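# Place a tray part into the fixture's keyed pocket

## Task

Pick a single part out of the black tray and put it in the pocket on the top of the raised fixture, oriented so the part's cut corner sits in the pocket's cut corner, resting flat and fully seated.

## Robot and tools

Robot: two arms, left_arm and right_arm, each with six revolute joints and a two-finger parallel gripper; one number drives both fingers. Calibrated base places in the scene frame: left_arm at (-0.048, +0.264, +0.038) m, right_arm at (-0.008, -0.358, +0.046) m. Both are turned only about 3 degrees about the vertical and their up is +z.

Frames: the scene frame has its origin at table-top height halfway between the nominal bases, +x reaching out over the table, +z up, and +y toward left_arm. Arm names do not match image left or right. Each arm reports its hand pose, Hand target and wrist camera pose in its own base frame. Fixed cameras and the table use the scene frame. Motion offsets are along the current Hand target's own axes: the fingers point along the gripper's +z and open and close along its y. end_effector_position is the spot between the finger pads, a few millimetres behind the tips.

execute_actions(actions, cameras): actions is a list of actions; each action is a list of up to 15 rows, each row lasting one 1/30 s step, and a short list repeats its final row until 15 steps have run. A row is always 14 numbers in [-1, 1]: dx, dy, dz, rx, ry, rz, opening for left_arm, then the same seven for right_arm. The six pose numbers are an offset, not a pose: measured from that arm's Hand target at the start of the action, along its axes. Every row in one action counts from that same start; the next action starts from the new Hand target, so sending an offset again moves further. Scale: 1.0 equals 0.6 m or 180 degrees; rx, ry, rz form one rotation vector. Six zeros re-request the current Hand target. opening is absolute: +1 fully open (pads about 87 mm apart), +0.5 about 69 mm, 0 about 43 mm, -0.5 about 18 mm, -1 shut. Writing 0 there is a real command, so resend the present opening to leave a gripper unchanged. An empty actions list only returns state and images. cameras picks images: null or ["all"] for every camera, [] for none; an unknown name voids the call.

move(target, speed, blend, opening_speed, blocking, cameras): target is one 14-number row or a list of up to 15 rows, same layout and scale as above; every row is an offset from the Hand targets at the move's start, not from the previous row. The gripper travels a straight line, all arms finishing together, capped at 10 s overall. speed is m/s, 0.002 to 2.9, default 0.25 (rotation up to twice that in rad/s), one value or one per row. blend, in m, rounds corners at intermediate rows. opening_speed, 0.2 or more per second on the -1..+1 scale, ramps the fingers. blocking=false returns after about 0.5 s while motion continues. The result adds a move: line giving the ending (done, off_target, moving, held, fault) and any limits (limits=paced means the sent pose was clipped, limits=held means steps were withheld). An arm not named in the ending is done: at rest within 10 mm and 2 degrees. Neither done nor off_target tells you about contact.

wait(seconds): 0 to 10 s with arms holding their last command; a running move carries on. stop(): brakes a running move, needing some distance. zoom_image(camera, region): region [x0, y0, x1, y1] in pixels of that camera's latest image, at most 504 by 504. read_manual(section): licence texts only. finished_scene(scene): ends the current scene, given its number; irreversible. The part must stay seated with no help from the robot.

Cameras, each 896x504: cam_head_left, cam_head_right, cam_high, cam_low, cam_left_wrist, cam_right_wrist.

Result lines: end_effector_position (m) and end_effector_quat_wxyz in the arm's base frame; Hand target, the last commanded pose after clipping, from which new offsets count; Tool commands; grip_measured, the finger reading on the same scale as opening (Joint positions gives it on 0 closed to 1 open); Joint velocities, possibly reading within noise; joint torques in Joint positions order, which include the arm's weight and wrap past ±28 N m on joints 1 to 3; motor temperatures. MOTOR HOT appears at 75 °C; at 90 °C an OVER-TEMPERATURE FAULT folds that arm away for good; at 100 °C it goes limp. Holding loads, long reach and pushing at unreachable targets heat motors.

Behaviour to expect: orientation commands are clipped to 40 degrees from the measured one each step. Gravity and friction leave the gripper low, short or tilted, more when stretched; check pose after each motion, re-send a zero offset or the missing distance, and correct tilt. Tiny moves may not happen or go sideways. Do not route a gripper near its own base; its shoulder posture can flip. Reported positions may be a few centimetres off.

Gripping: once the pads touch the part, command about 0.04 below grip_measured for full force, less for lighter hold. Readings can be off by about 1 mm.

Avoid: dropping or releasing a moving part, fast impacts, pressing hard into the fixture or tray, closing a gripper on the other arm's fingers, and arm-to-arm contact (the clearance check does not stop grippers meeting). A blocked arm keeps pushing until commanded back beyond its gripper. Anything falling or left off the table fails the job. Parts may be nudged by outside disturbances.

Each tool is called after "Emit:" in YAML: its name, and indented under it one key for each argument.

## Session

Emit:
execute_actions:
  actions: []

Scene clock: 0.00 s.
left_arm: end_effector_position=(+0.3892, +0.0250, +0.0530) grip_measured=+1.000 end_effector_quat_wxyz=(+0.581, -0.031, +0.813, +0.027) | right_arm: end_effector_position=(+0.3951, -0.0237, +0.0494) grip_measured=+0.986 end_effector_quat_wxyz=(+0.590, +0.024, +0.805, -0.049)
Joint positions: left_arm=[0.05 1.57 0.384 0.857 -0.032 -0.002 1] | right_arm=[-0.017 1.632 0.384 0.944 0.091 -0.023 0.993]
Joint velocities: within noise
Joint torques (N m): no reading
Motor temperatures (°C): left_arm=[18 23 21 22 18 19 18] | right_arm=[21 24 23 26 20 20 18]
Heat: left arm: 23 °C; right arm: 26 °C.
Hand target: left_arm +0.3941, +0.0253, +0.0623; +0.593, -0.031, +0.804, +0.027 | right_arm +0.3992, -0.0238, +0.0571; +0.600, +0.025, +0.798, -0.049
Tool commands: left_gripper/opening=+1.0 right_gripper/opening=+1.0

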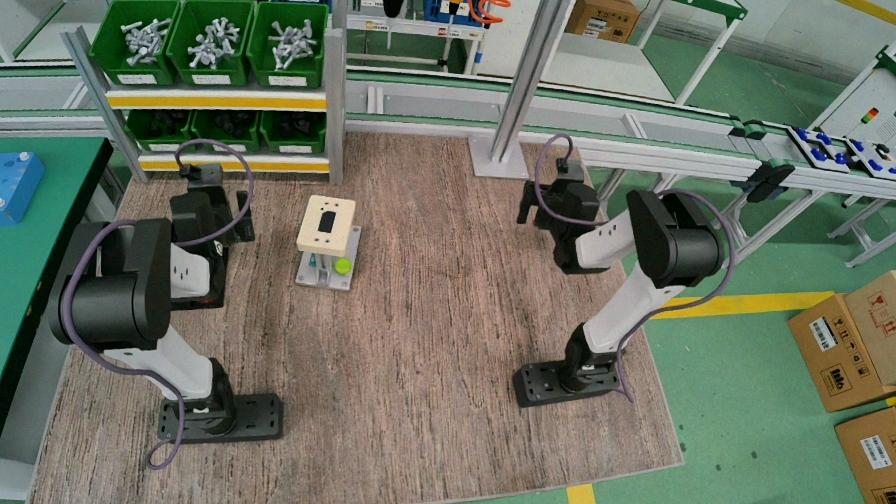

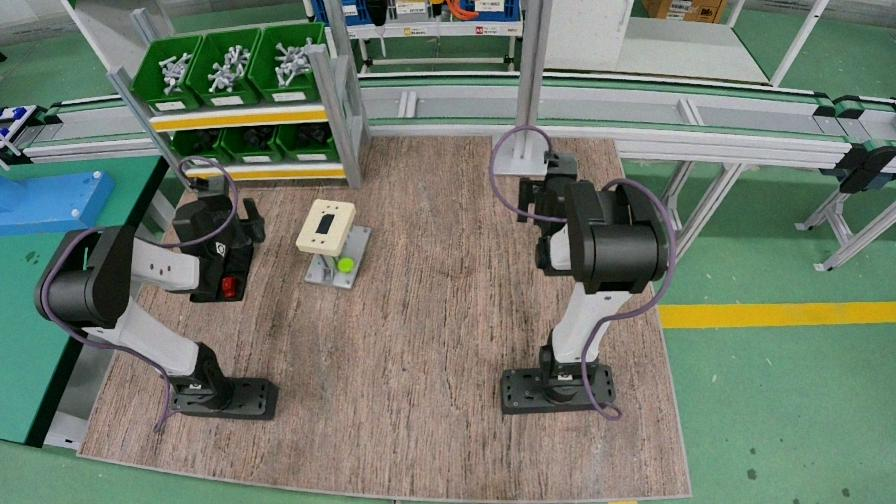

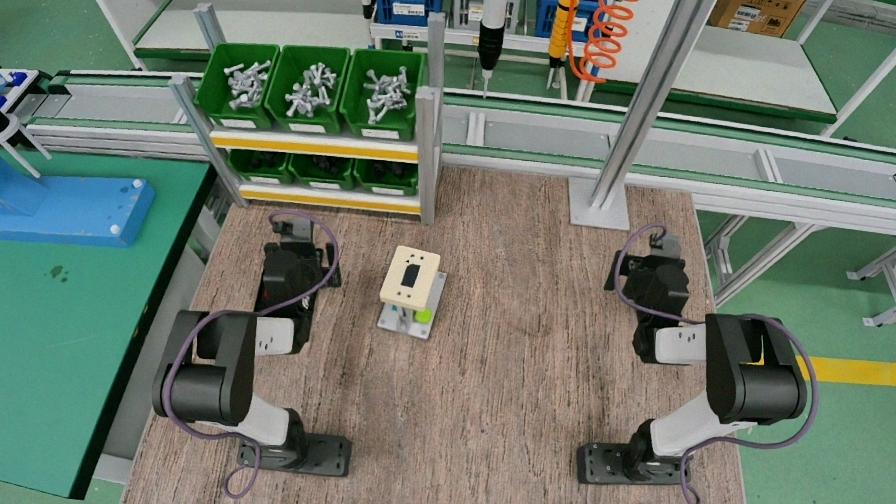

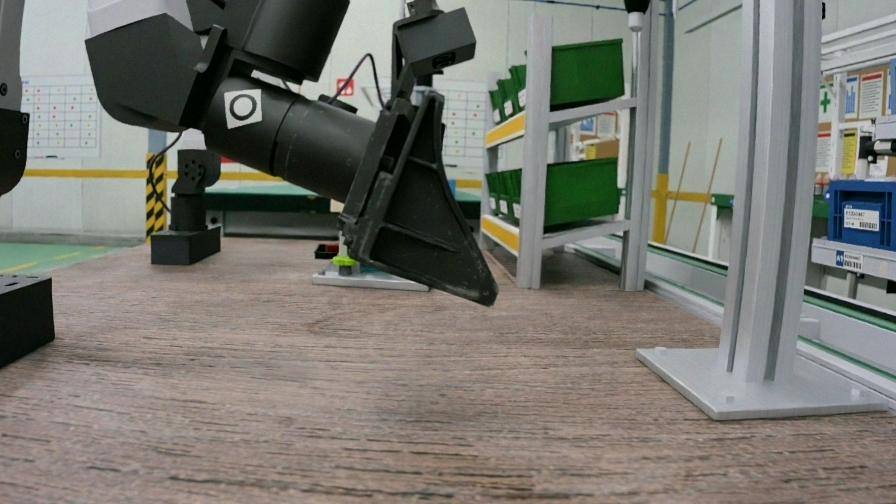

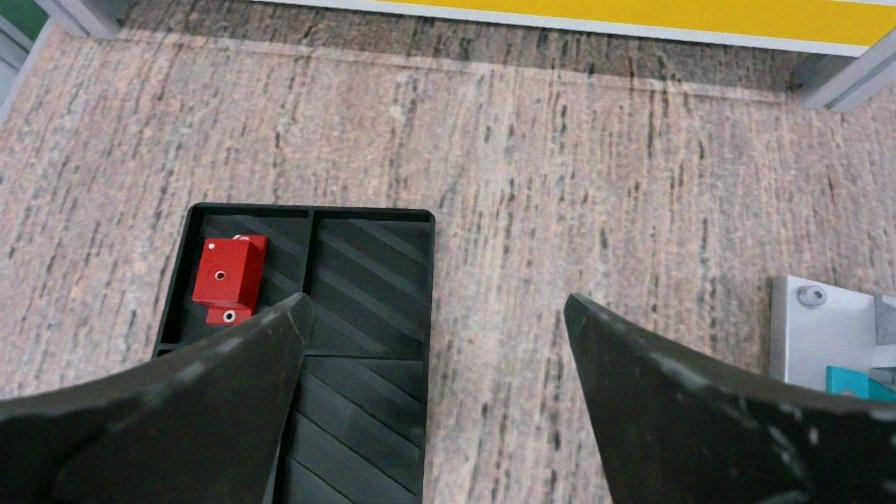

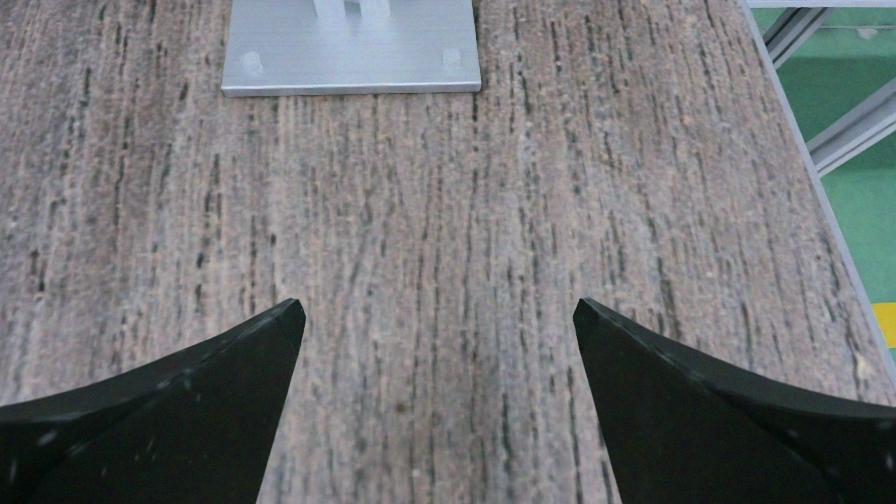

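Emit:
zoom_image:
  camera: "cam_left_wrist"
  region: [140, 190, 340, 350]

Emit:
zoom_image:
  camera: "cam_high"
  region: [360, 220, 460, 350]

Emit:
zoom_image:
  camera: "cam_head_right"
  region: [180, 180, 380, 310]

Emit:
zoom_image:
  camera: "cam_head_left"
  region: [150, 180, 370, 320]

Emit:
zoom_image:
  camera: "cam_low"
  region: [300, 200, 460, 300]

Scaled by 2.520 (camera's finer frame: 1280x720).

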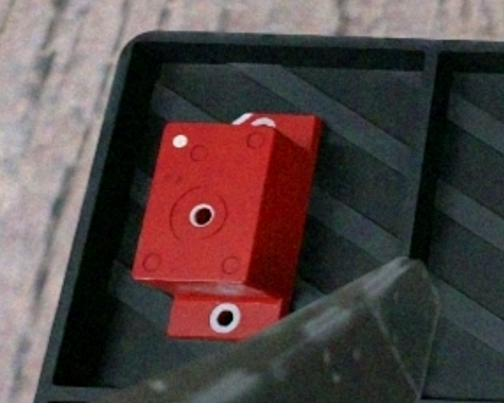

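Scaled by 3.877 (camera's finer frame: 1280x720).

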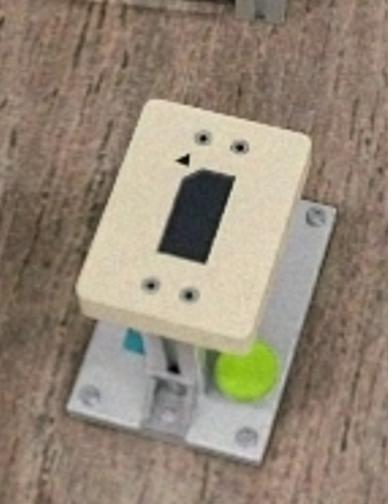

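Scaled by 2.520 (camera's finer frame: 1280x720).

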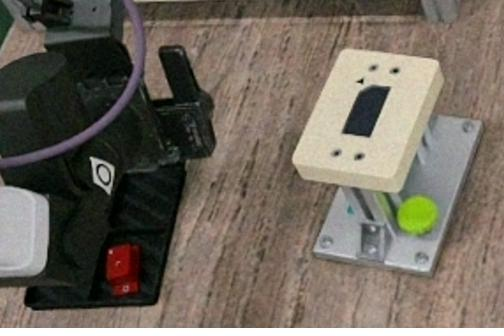

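Scaled by 2.291 (camera's finer frame: 1280x720).

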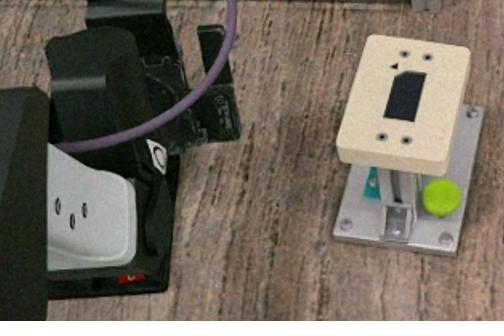

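Scaled by 3.150 (camera's finer frame: 1280x720).

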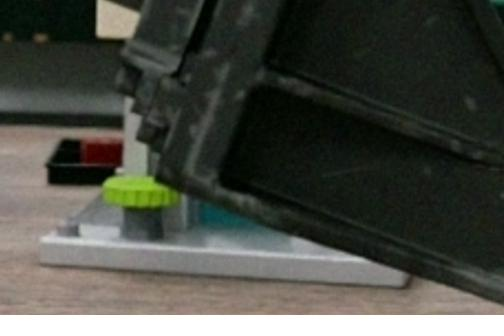

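Emit:
move:
  target: [-0.08,0.125,-0.067,0,0.127,0,1,0,0,0,0,0,0,1]

Scene clock: 74.83 s.
left_arm: end_effector_position=(+0.3569, +0.0957, +0.1125) grip_measured=+1.000 end_effector_quat_wxyz=(+0.414, -0.042, +0.909, +0.022) | right_arm: end_effector_position=(+0.3951, -0.0237, +0.0494) grip_measured=+0.986 end_effector_quat_wxyz=(+0.590, +0.024, +0.805, -0.049)
Joint positions: left_arm=[0.325 1.369 0.873 -0.233 0.171 0.156 1] | right_arm=[-0.017 1.632 0.384 0.944 0.091 -0.023 0.993]
Joint torques (N m): left_arm=[0.09 -4.36 10.02 1.57 0.32 0.11] | right_arm=[0.03 -5.83 5.2 1.85 -0.05 -0.04]
Motor temperatures (°C): left_arm=[18 25 23 29 18 19 18] | right_arm=[21 27 25 33 20 20 18]
Heat: left arm: 29 °C; right arm: 33 °C.
Hand target: left_arm +0.3638, +0.0976, +0.1206; +0.422, -0.035, +0.906, +0.021 | right_arm +0.3992, -0.0238, +0.0572; +0.600, +0.025, +0.798, -0.049
Off the commanded pose: left_arm 0.011 m, 1 deg | right_arm 0.009 m, 1 deg.
move: off_target (left_arm)

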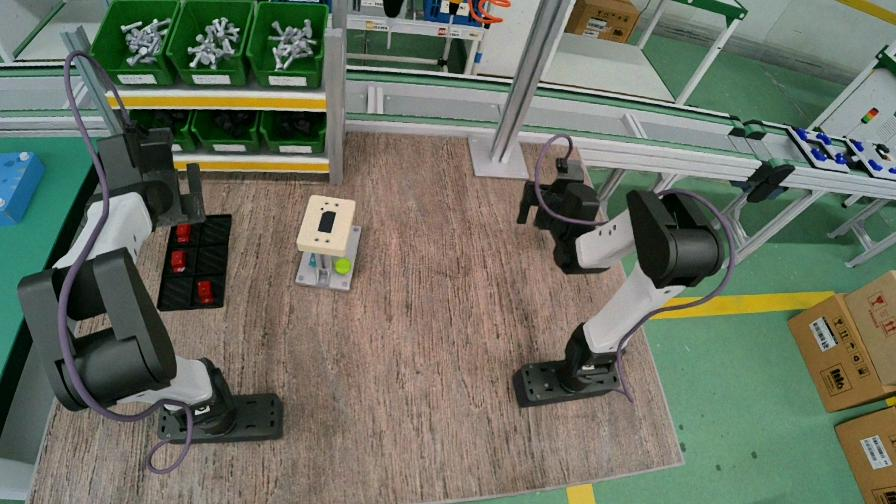

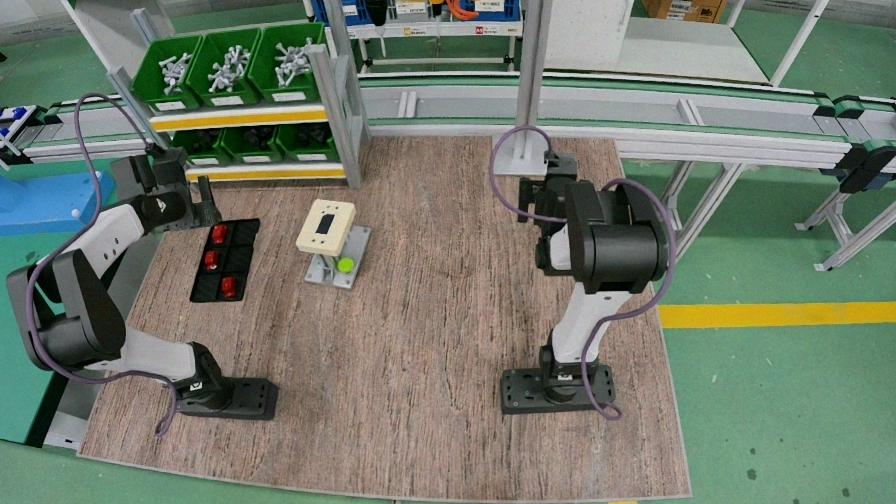

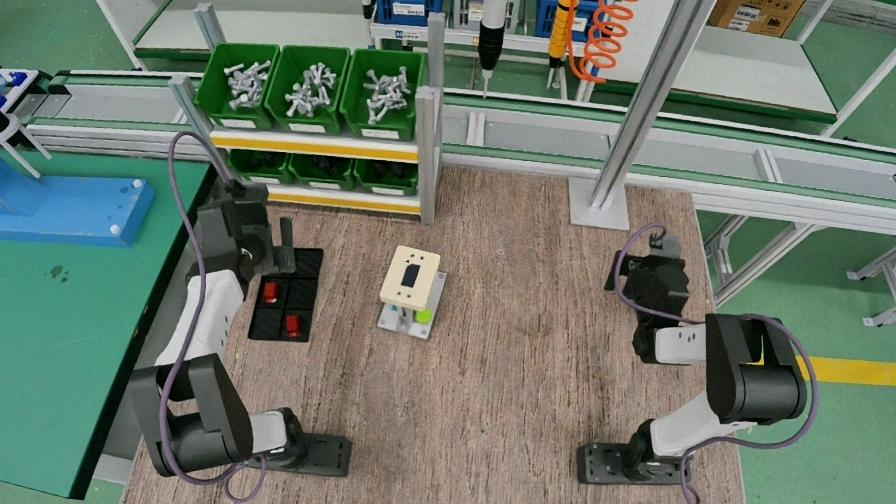

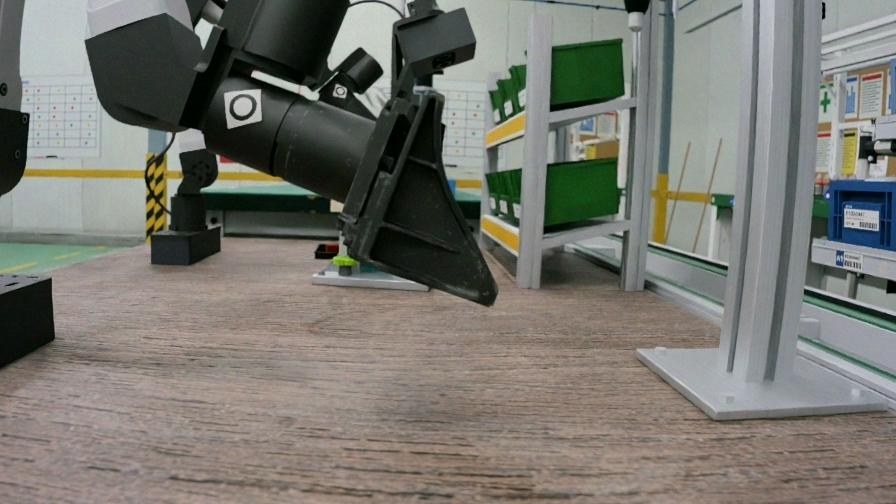

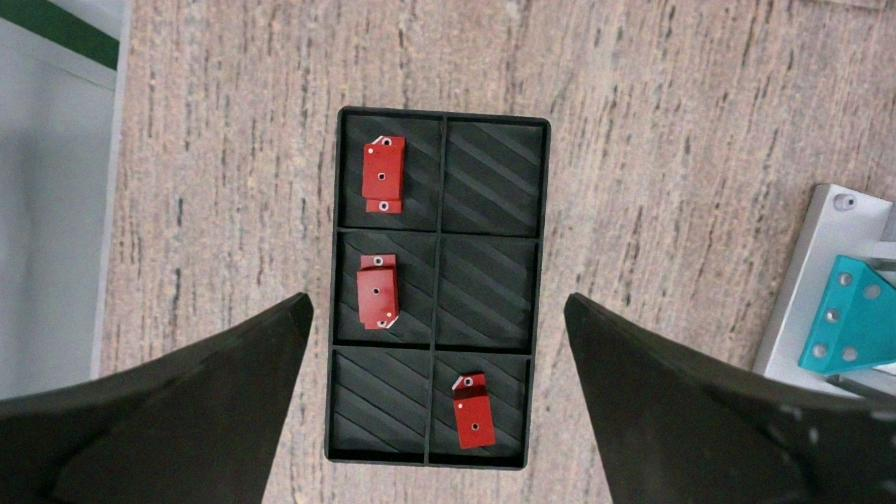

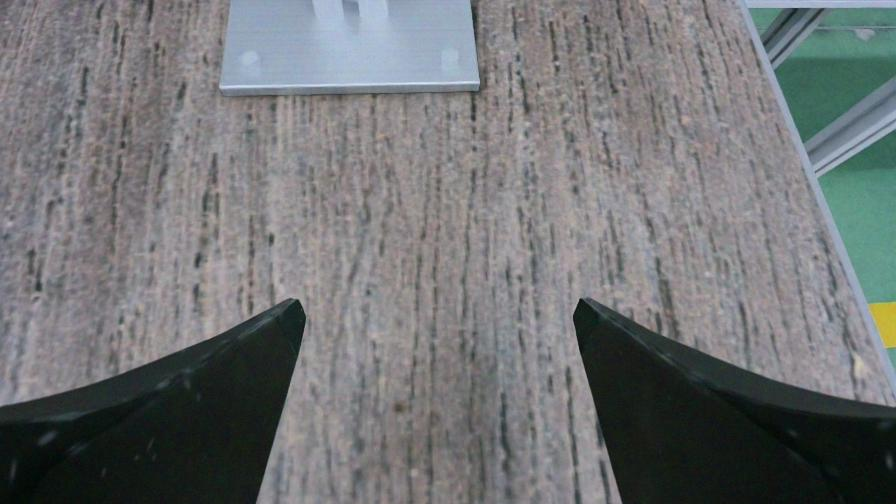

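Emit:
zoom_image:
  camera: "cam_left_wrist"
  region: [330, 110, 550, 220]

Emit:
zoom_image:
  camera: "cam_left_wrist"
  region: [330, 230, 550, 470]

Emit:
zoom_image:
  camera: "cam_high"
  region: [240, 240, 460, 350]

Scaled by 2.291 (camera's finer frame: 1280x720).

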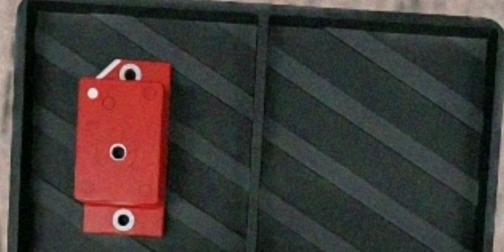

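Scaled by 2.100 (camera's finer frame: 1280x720).

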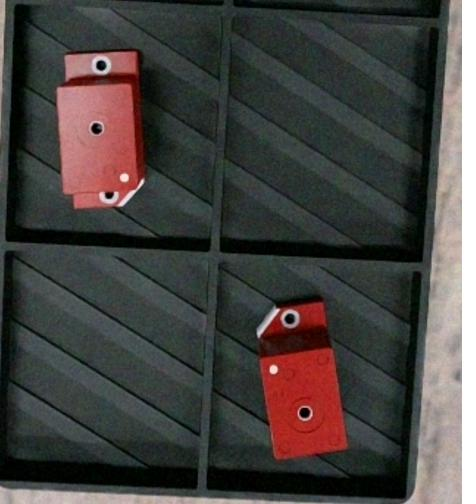

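Scaled by 2.291 (camera's finer frame: 1280x720).

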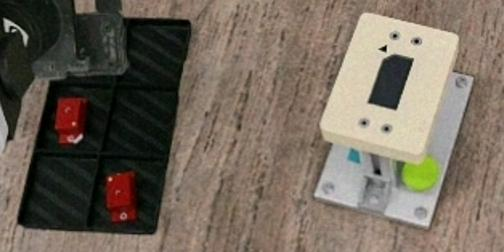

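Emit:
move:
  target: [0.1915,-0.0477,-0.0711,-0.0153,0.2774,-0.0394,0.0,0,0,0,0,0,0,1]

Scene clock: 163.47 s.
left_arm: end_effector_position=(+0.2553, +0.0592, +0.0561) grip_measured=+0.000 end_effector_quat_wxyz=(+0.000, -0.102, +0.995, -0.008) | right_arm: end_effector_position=(+0.3951, -0.0237, +0.0494) grip_measured=+0.986 end_effector_quat_wxyz=(+0.590, +0.024, +0.805, -0.049)
Joint positions: left_arm=[0.233 1.728 1.212 -1.056 0.015 0.028 0.5] | right_arm=[-0.017 1.632 0.384 0.944 0.091 -0.023 0.993]
Joint torques (N m): left_arm=[-0.87 -6.26 8.76 0.19 -0.06 -0.07] | right_arm=[0.05 -5.85 5.19 1.85 -0.05 -0.04]
Motor temperatures (°C): left_arm=[18 25 31 28 18 19 18] | right_arm=[21 27 25 36 20 20 17]
Heat: left arm: 31 °C; right arm: 36 °C.
Hand target: left_arm +0.2600, +0.0608, +0.0599; +0.000, -0.105, +0.995, -0.001 | right_arm +0.3992, -0.0238, +0.0572; +0.600, +0.025, +0.798, -0.049
Off the commanded pose: left_arm 0.006 m, 1 deg | right_arm 0.009 m, 1 deg.
move: done

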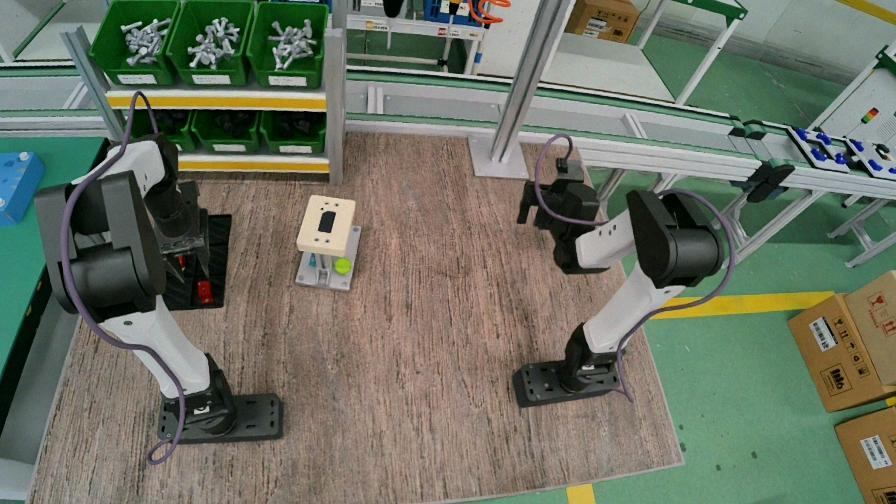

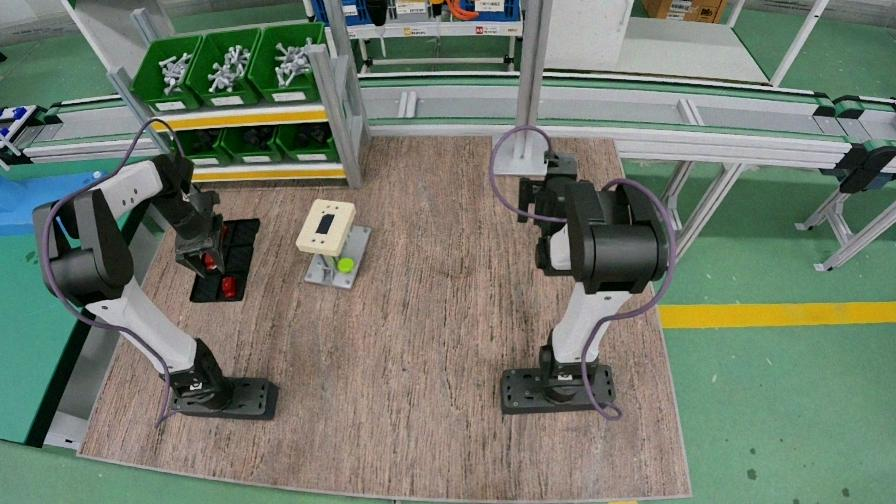

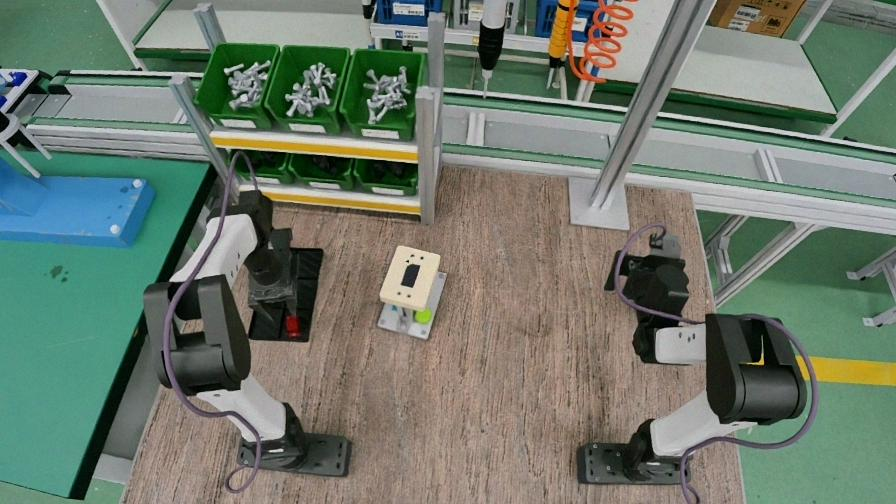

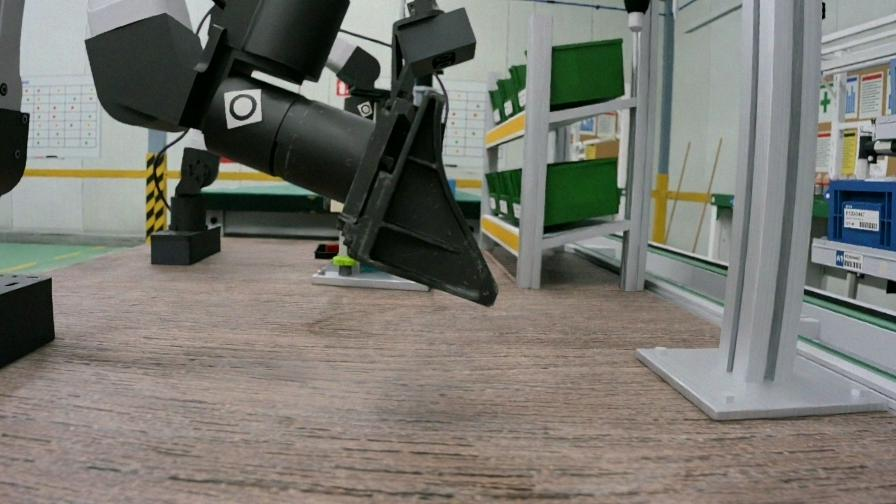

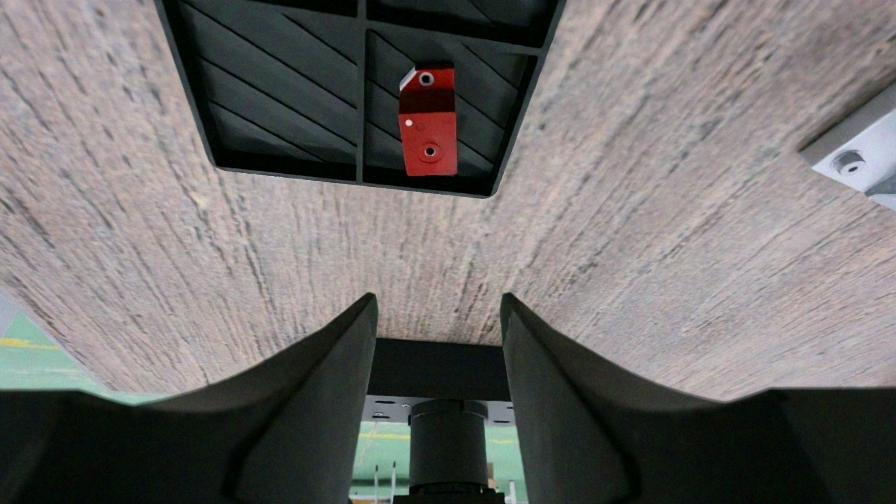

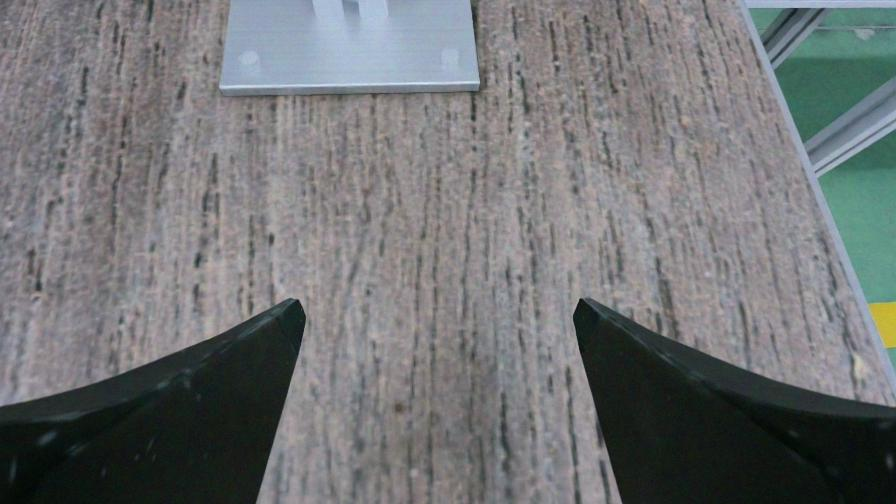

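Emit:
move:
  target: [-0.0233,0.0067,0.0733,0,0,0,-0.2,0,0,0,0,0,0,1]
  cameras: ["cam_left_wrist","cam_high"]

Scene clock: 187.47 s.
left_arm: end_effector_position=(+0.2694, +0.0626, +0.0200) grip_measured=-0.200 end_effector_quat_wxyz=(-0.004, -0.103, +0.995, -0.008) | right_arm: end_effector_position=(+0.3951, -0.0237, +0.0494) grip_measured=+0.986 end_effector_quat_wxyz=(+0.590, +0.024, +0.805, -0.049)
Joint positions: left_arm=[0.233 1.836 1.191 -0.937 0.015 0.028 0.4] | right_arm=[-0.017 1.632 0.384 0.944 0.091 -0.023 0.993]
Joint torques (N m): left_arm=[0.23 -7.02 5.48 0.54 -0.06 0.03] | right_arm=[0.05 -5.85 5.2 1.85 -0.05 -0.04]
Heat: left arm: 30 °C; right arm: 37 °C.
Hand target: left_arm +0.2728, +0.0676, +0.0159; +0.000, -0.105, +0.995, -0.001 | right_arm +0.3992, -0.0238, +0.0572; +0.600, +0.025, +0.798, -0.049
Off the commanded pose: left_arm 0.007 m, 1 deg | right_arm 0.009 m, 1 deg.
move: done
Images, in order (width x height): cam_high 896x504, cam_left_wrist 896x504.

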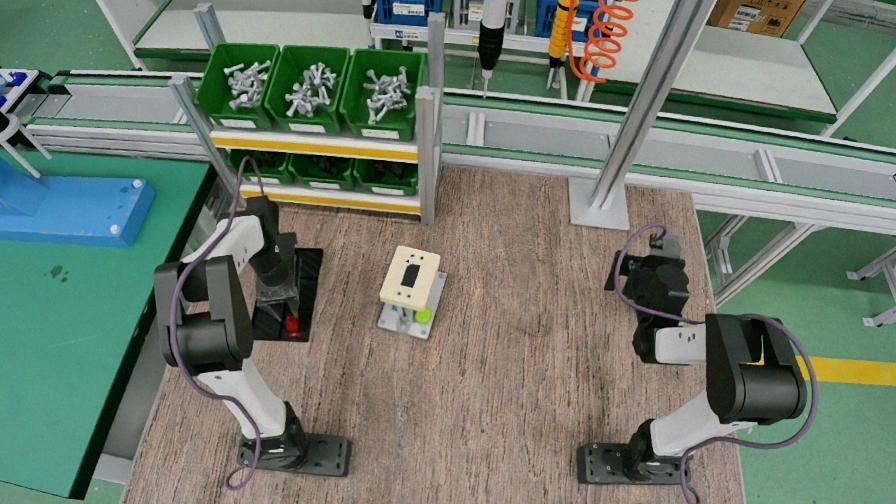

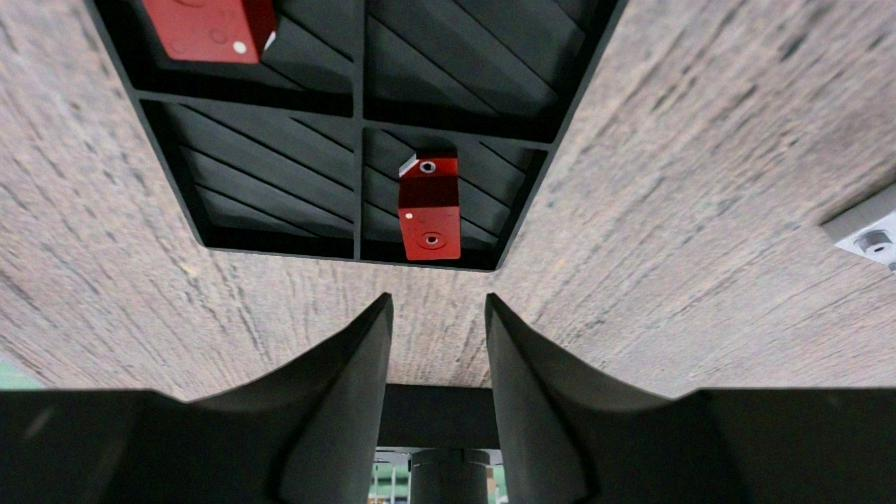

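Emit:
move:
  target: [0.0,0.0075,0.04,0,0,0,-0.2,0,0,0,0,0,0,1]
  cameras: ["cam_left_wrist","cam_head_right"]
  speed: 0.12

Scene clock: 200.17 s.
left_arm: end_effector_position=(+0.2696, +0.0672, -0.0032) grip_measured=-0.200 end_effector_quat_wxyz=(-0.003, -0.107, +0.994, -0.007) | right_arm: end_effector_position=(+0.3951, -0.0237, +0.0494) grip_measured=+0.986 end_effector_quat_wxyz=(+0.590, +0.024, +0.805, -0.049)
Joint positions: left_arm=[0.248 1.876 1.142 -0.845 0.014 0.033 0.4] | right_arm=[-0.017 1.632 0.384 0.944 0.091 -0.023 0.993]
Joint torques (N m): left_arm=[0.14 -7.02 5.12 0.57 -0.05 0.11] | right_arm=[0.05 -5.83 5.19 1.85 -0.04 -0.04]
Heat: left arm: 28 °C; right arm: 37 °C.
Hand target: left_arm +0.2720, +0.0721, -0.0081; +0.000, -0.105, +0.995, +0.000 | right_arm +0.3992, -0.0238, +0.0572; +0.600, +0.025, +0.798, -0.049
Off the commanded pose: left_arm 0.007 m, 1 deg | right_arm 0.009 m, 1 deg.
move: done
Images, in order (width x height): cam_head_right 896x504, cam_left_wrist 896x504.

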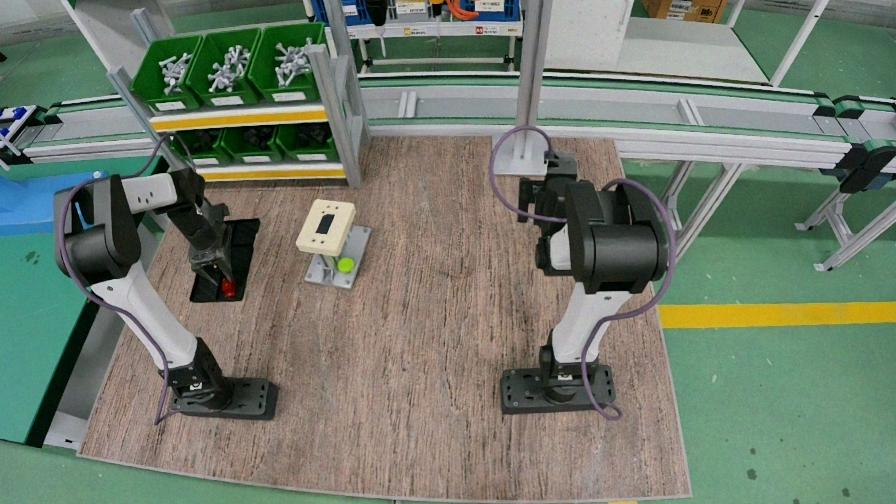

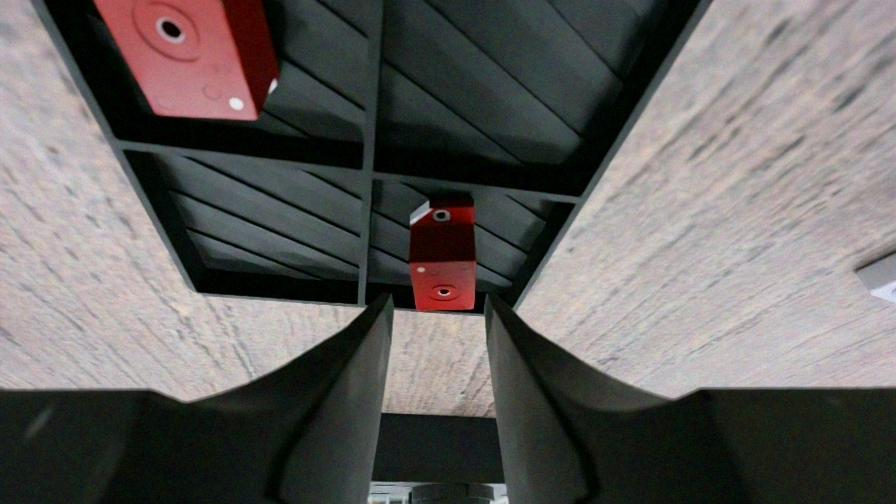

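Emit:
move:
  target: [0.0,0.0,0.0235,0,0,0,-0.2,0,0,0,0,0,0,1]
  cameras: ["cam_left_wrist","cam_head_right"]
  speed: 0.06

Emit:
zoom_image:
  camera: "cam_left_wrist"
  region: [340, 220, 540, 370]

Scene clock: 211.03 s.
left_arm: end_effector_position=(+0.2700, +0.0673, -0.0170) grip_measured=-0.200 end_effector_quat_wxyz=(-0.003, -0.107, +0.994, -0.007) | right_arm: end_effector_position=(+0.3951, -0.0237, +0.0494) grip_measured=+0.986 end_effector_quat_wxyz=(+0.590, +0.024, +0.805, -0.049)
Joint positions: left_arm=[0.248 1.903 1.117 -0.792 0.014 0.034 0.4] | right_arm=[-0.017 1.632 0.384 0.944 0.091 -0.023 0.993]
Joint torques (N m): left_arm=[0.17 -7.04 4.9 0.56 -0.05 0.11] | right_arm=[0.05 -5.85 5.2 1.85 -0.04 -0.04]
Heat: left arm: 28 °C; right arm: 37 °C.
Hand target: left_arm +0.2719, +0.0720, -0.0222; +0.000, -0.105, +0.995, +0.000 | right_arm +0.3992, -0.0238, +0.0572; +0.600, +0.025, +0.798, -0.049
Off the commanded pose: left_arm 0.007 m, 1 deg | right_arm 0.009 m, 1 deg.
move: done
Images, in order (width x height): cam_head_right 896x504, cam_left_wrist 896x504.

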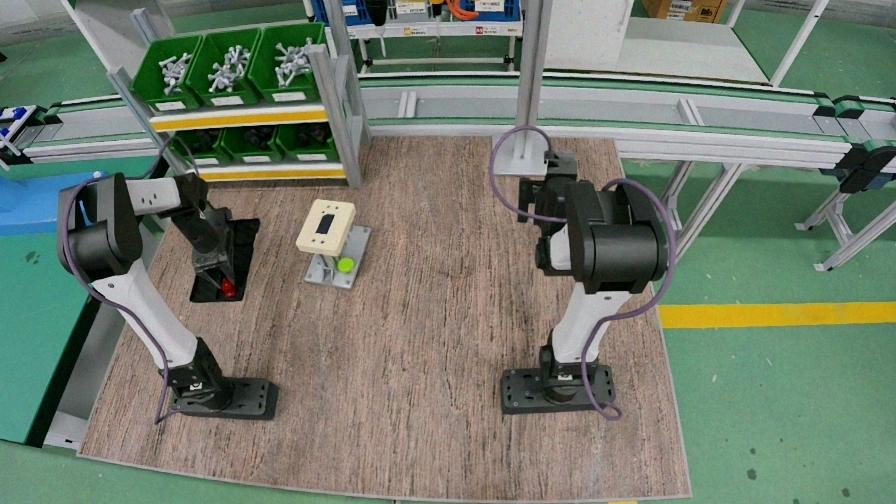

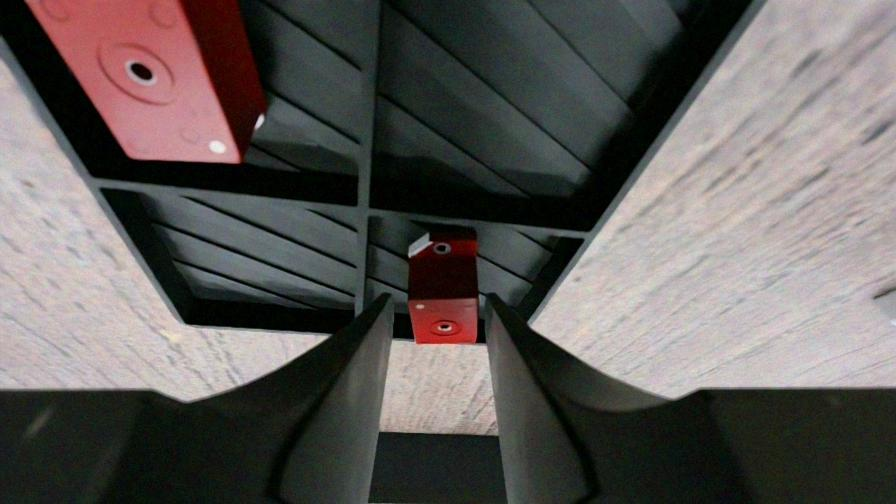

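Scaled by 2.520 (camera's finer frame: 1280x720).

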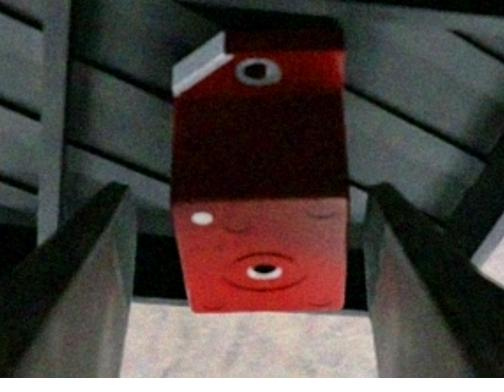

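Emit:
move:
  target: [0,0,0,0,0,0,-0.52,0,0,0,0,0,0,1]
  cameras: ["cam_left_wrist"]
  opening_speed: 0.3

Emit:
zoom_image:
  camera: "cam_left_wrist"
  region: [340, 220, 540, 370]

Scene clock: 219.27 s.
left_arm: end_effector_position=(+0.2702, +0.0674, -0.0171) grip_measured=-0.404 end_effector_quat_wxyz=(-0.002, -0.107, +0.994, -0.007) | right_arm: end_effector_position=(+0.3951, -0.0237, +0.0494) grip_measured=+0.986 end_effector_quat_wxyz=(+0.590, +0.024, +0.805, -0.049)
Joint positions: left_arm=[0.248 1.903 1.117 -0.791 0.014 0.034 0.298] | right_arm=[-0.017 1.632 0.384 0.944 0.091 -0.023 0.993]
Joint torques (N m): left_arm=[0.16 -7.02 4.93 0.56 -0.04 0.11] | right_arm=[0.05 -5.85 5.19 1.85 -0.04 -0.04]
Heat: left arm: 27 °C; right arm: 37 °C.
Hand target: left_arm +0.2720, +0.0720, -0.0222; +0.000, -0.105, +0.995, -0.001 | right_arm +0.3992, -0.0238, +0.0572; +0.600, +0.025, +0.798, -0.049
Off the commanded pose: left_arm 0.007 m, 1 deg | right_arm 0.009 m, 1 deg.
move: done

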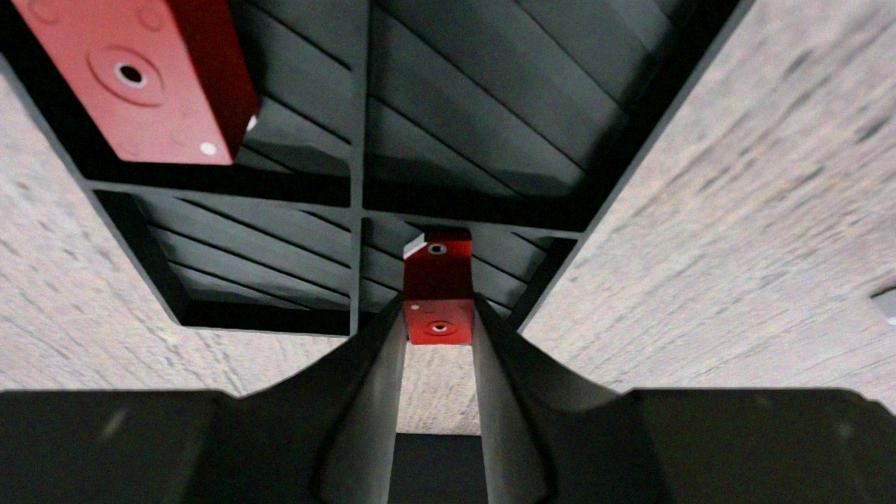

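Scaled by 2.520 (camera's finer frame: 1280x720).

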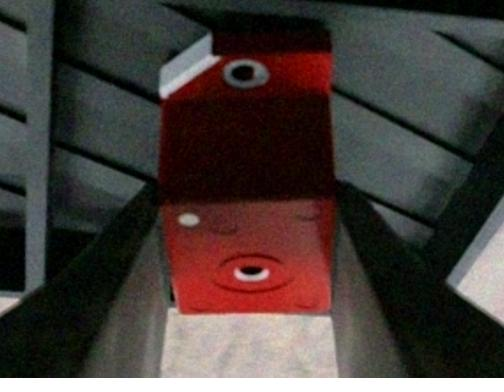

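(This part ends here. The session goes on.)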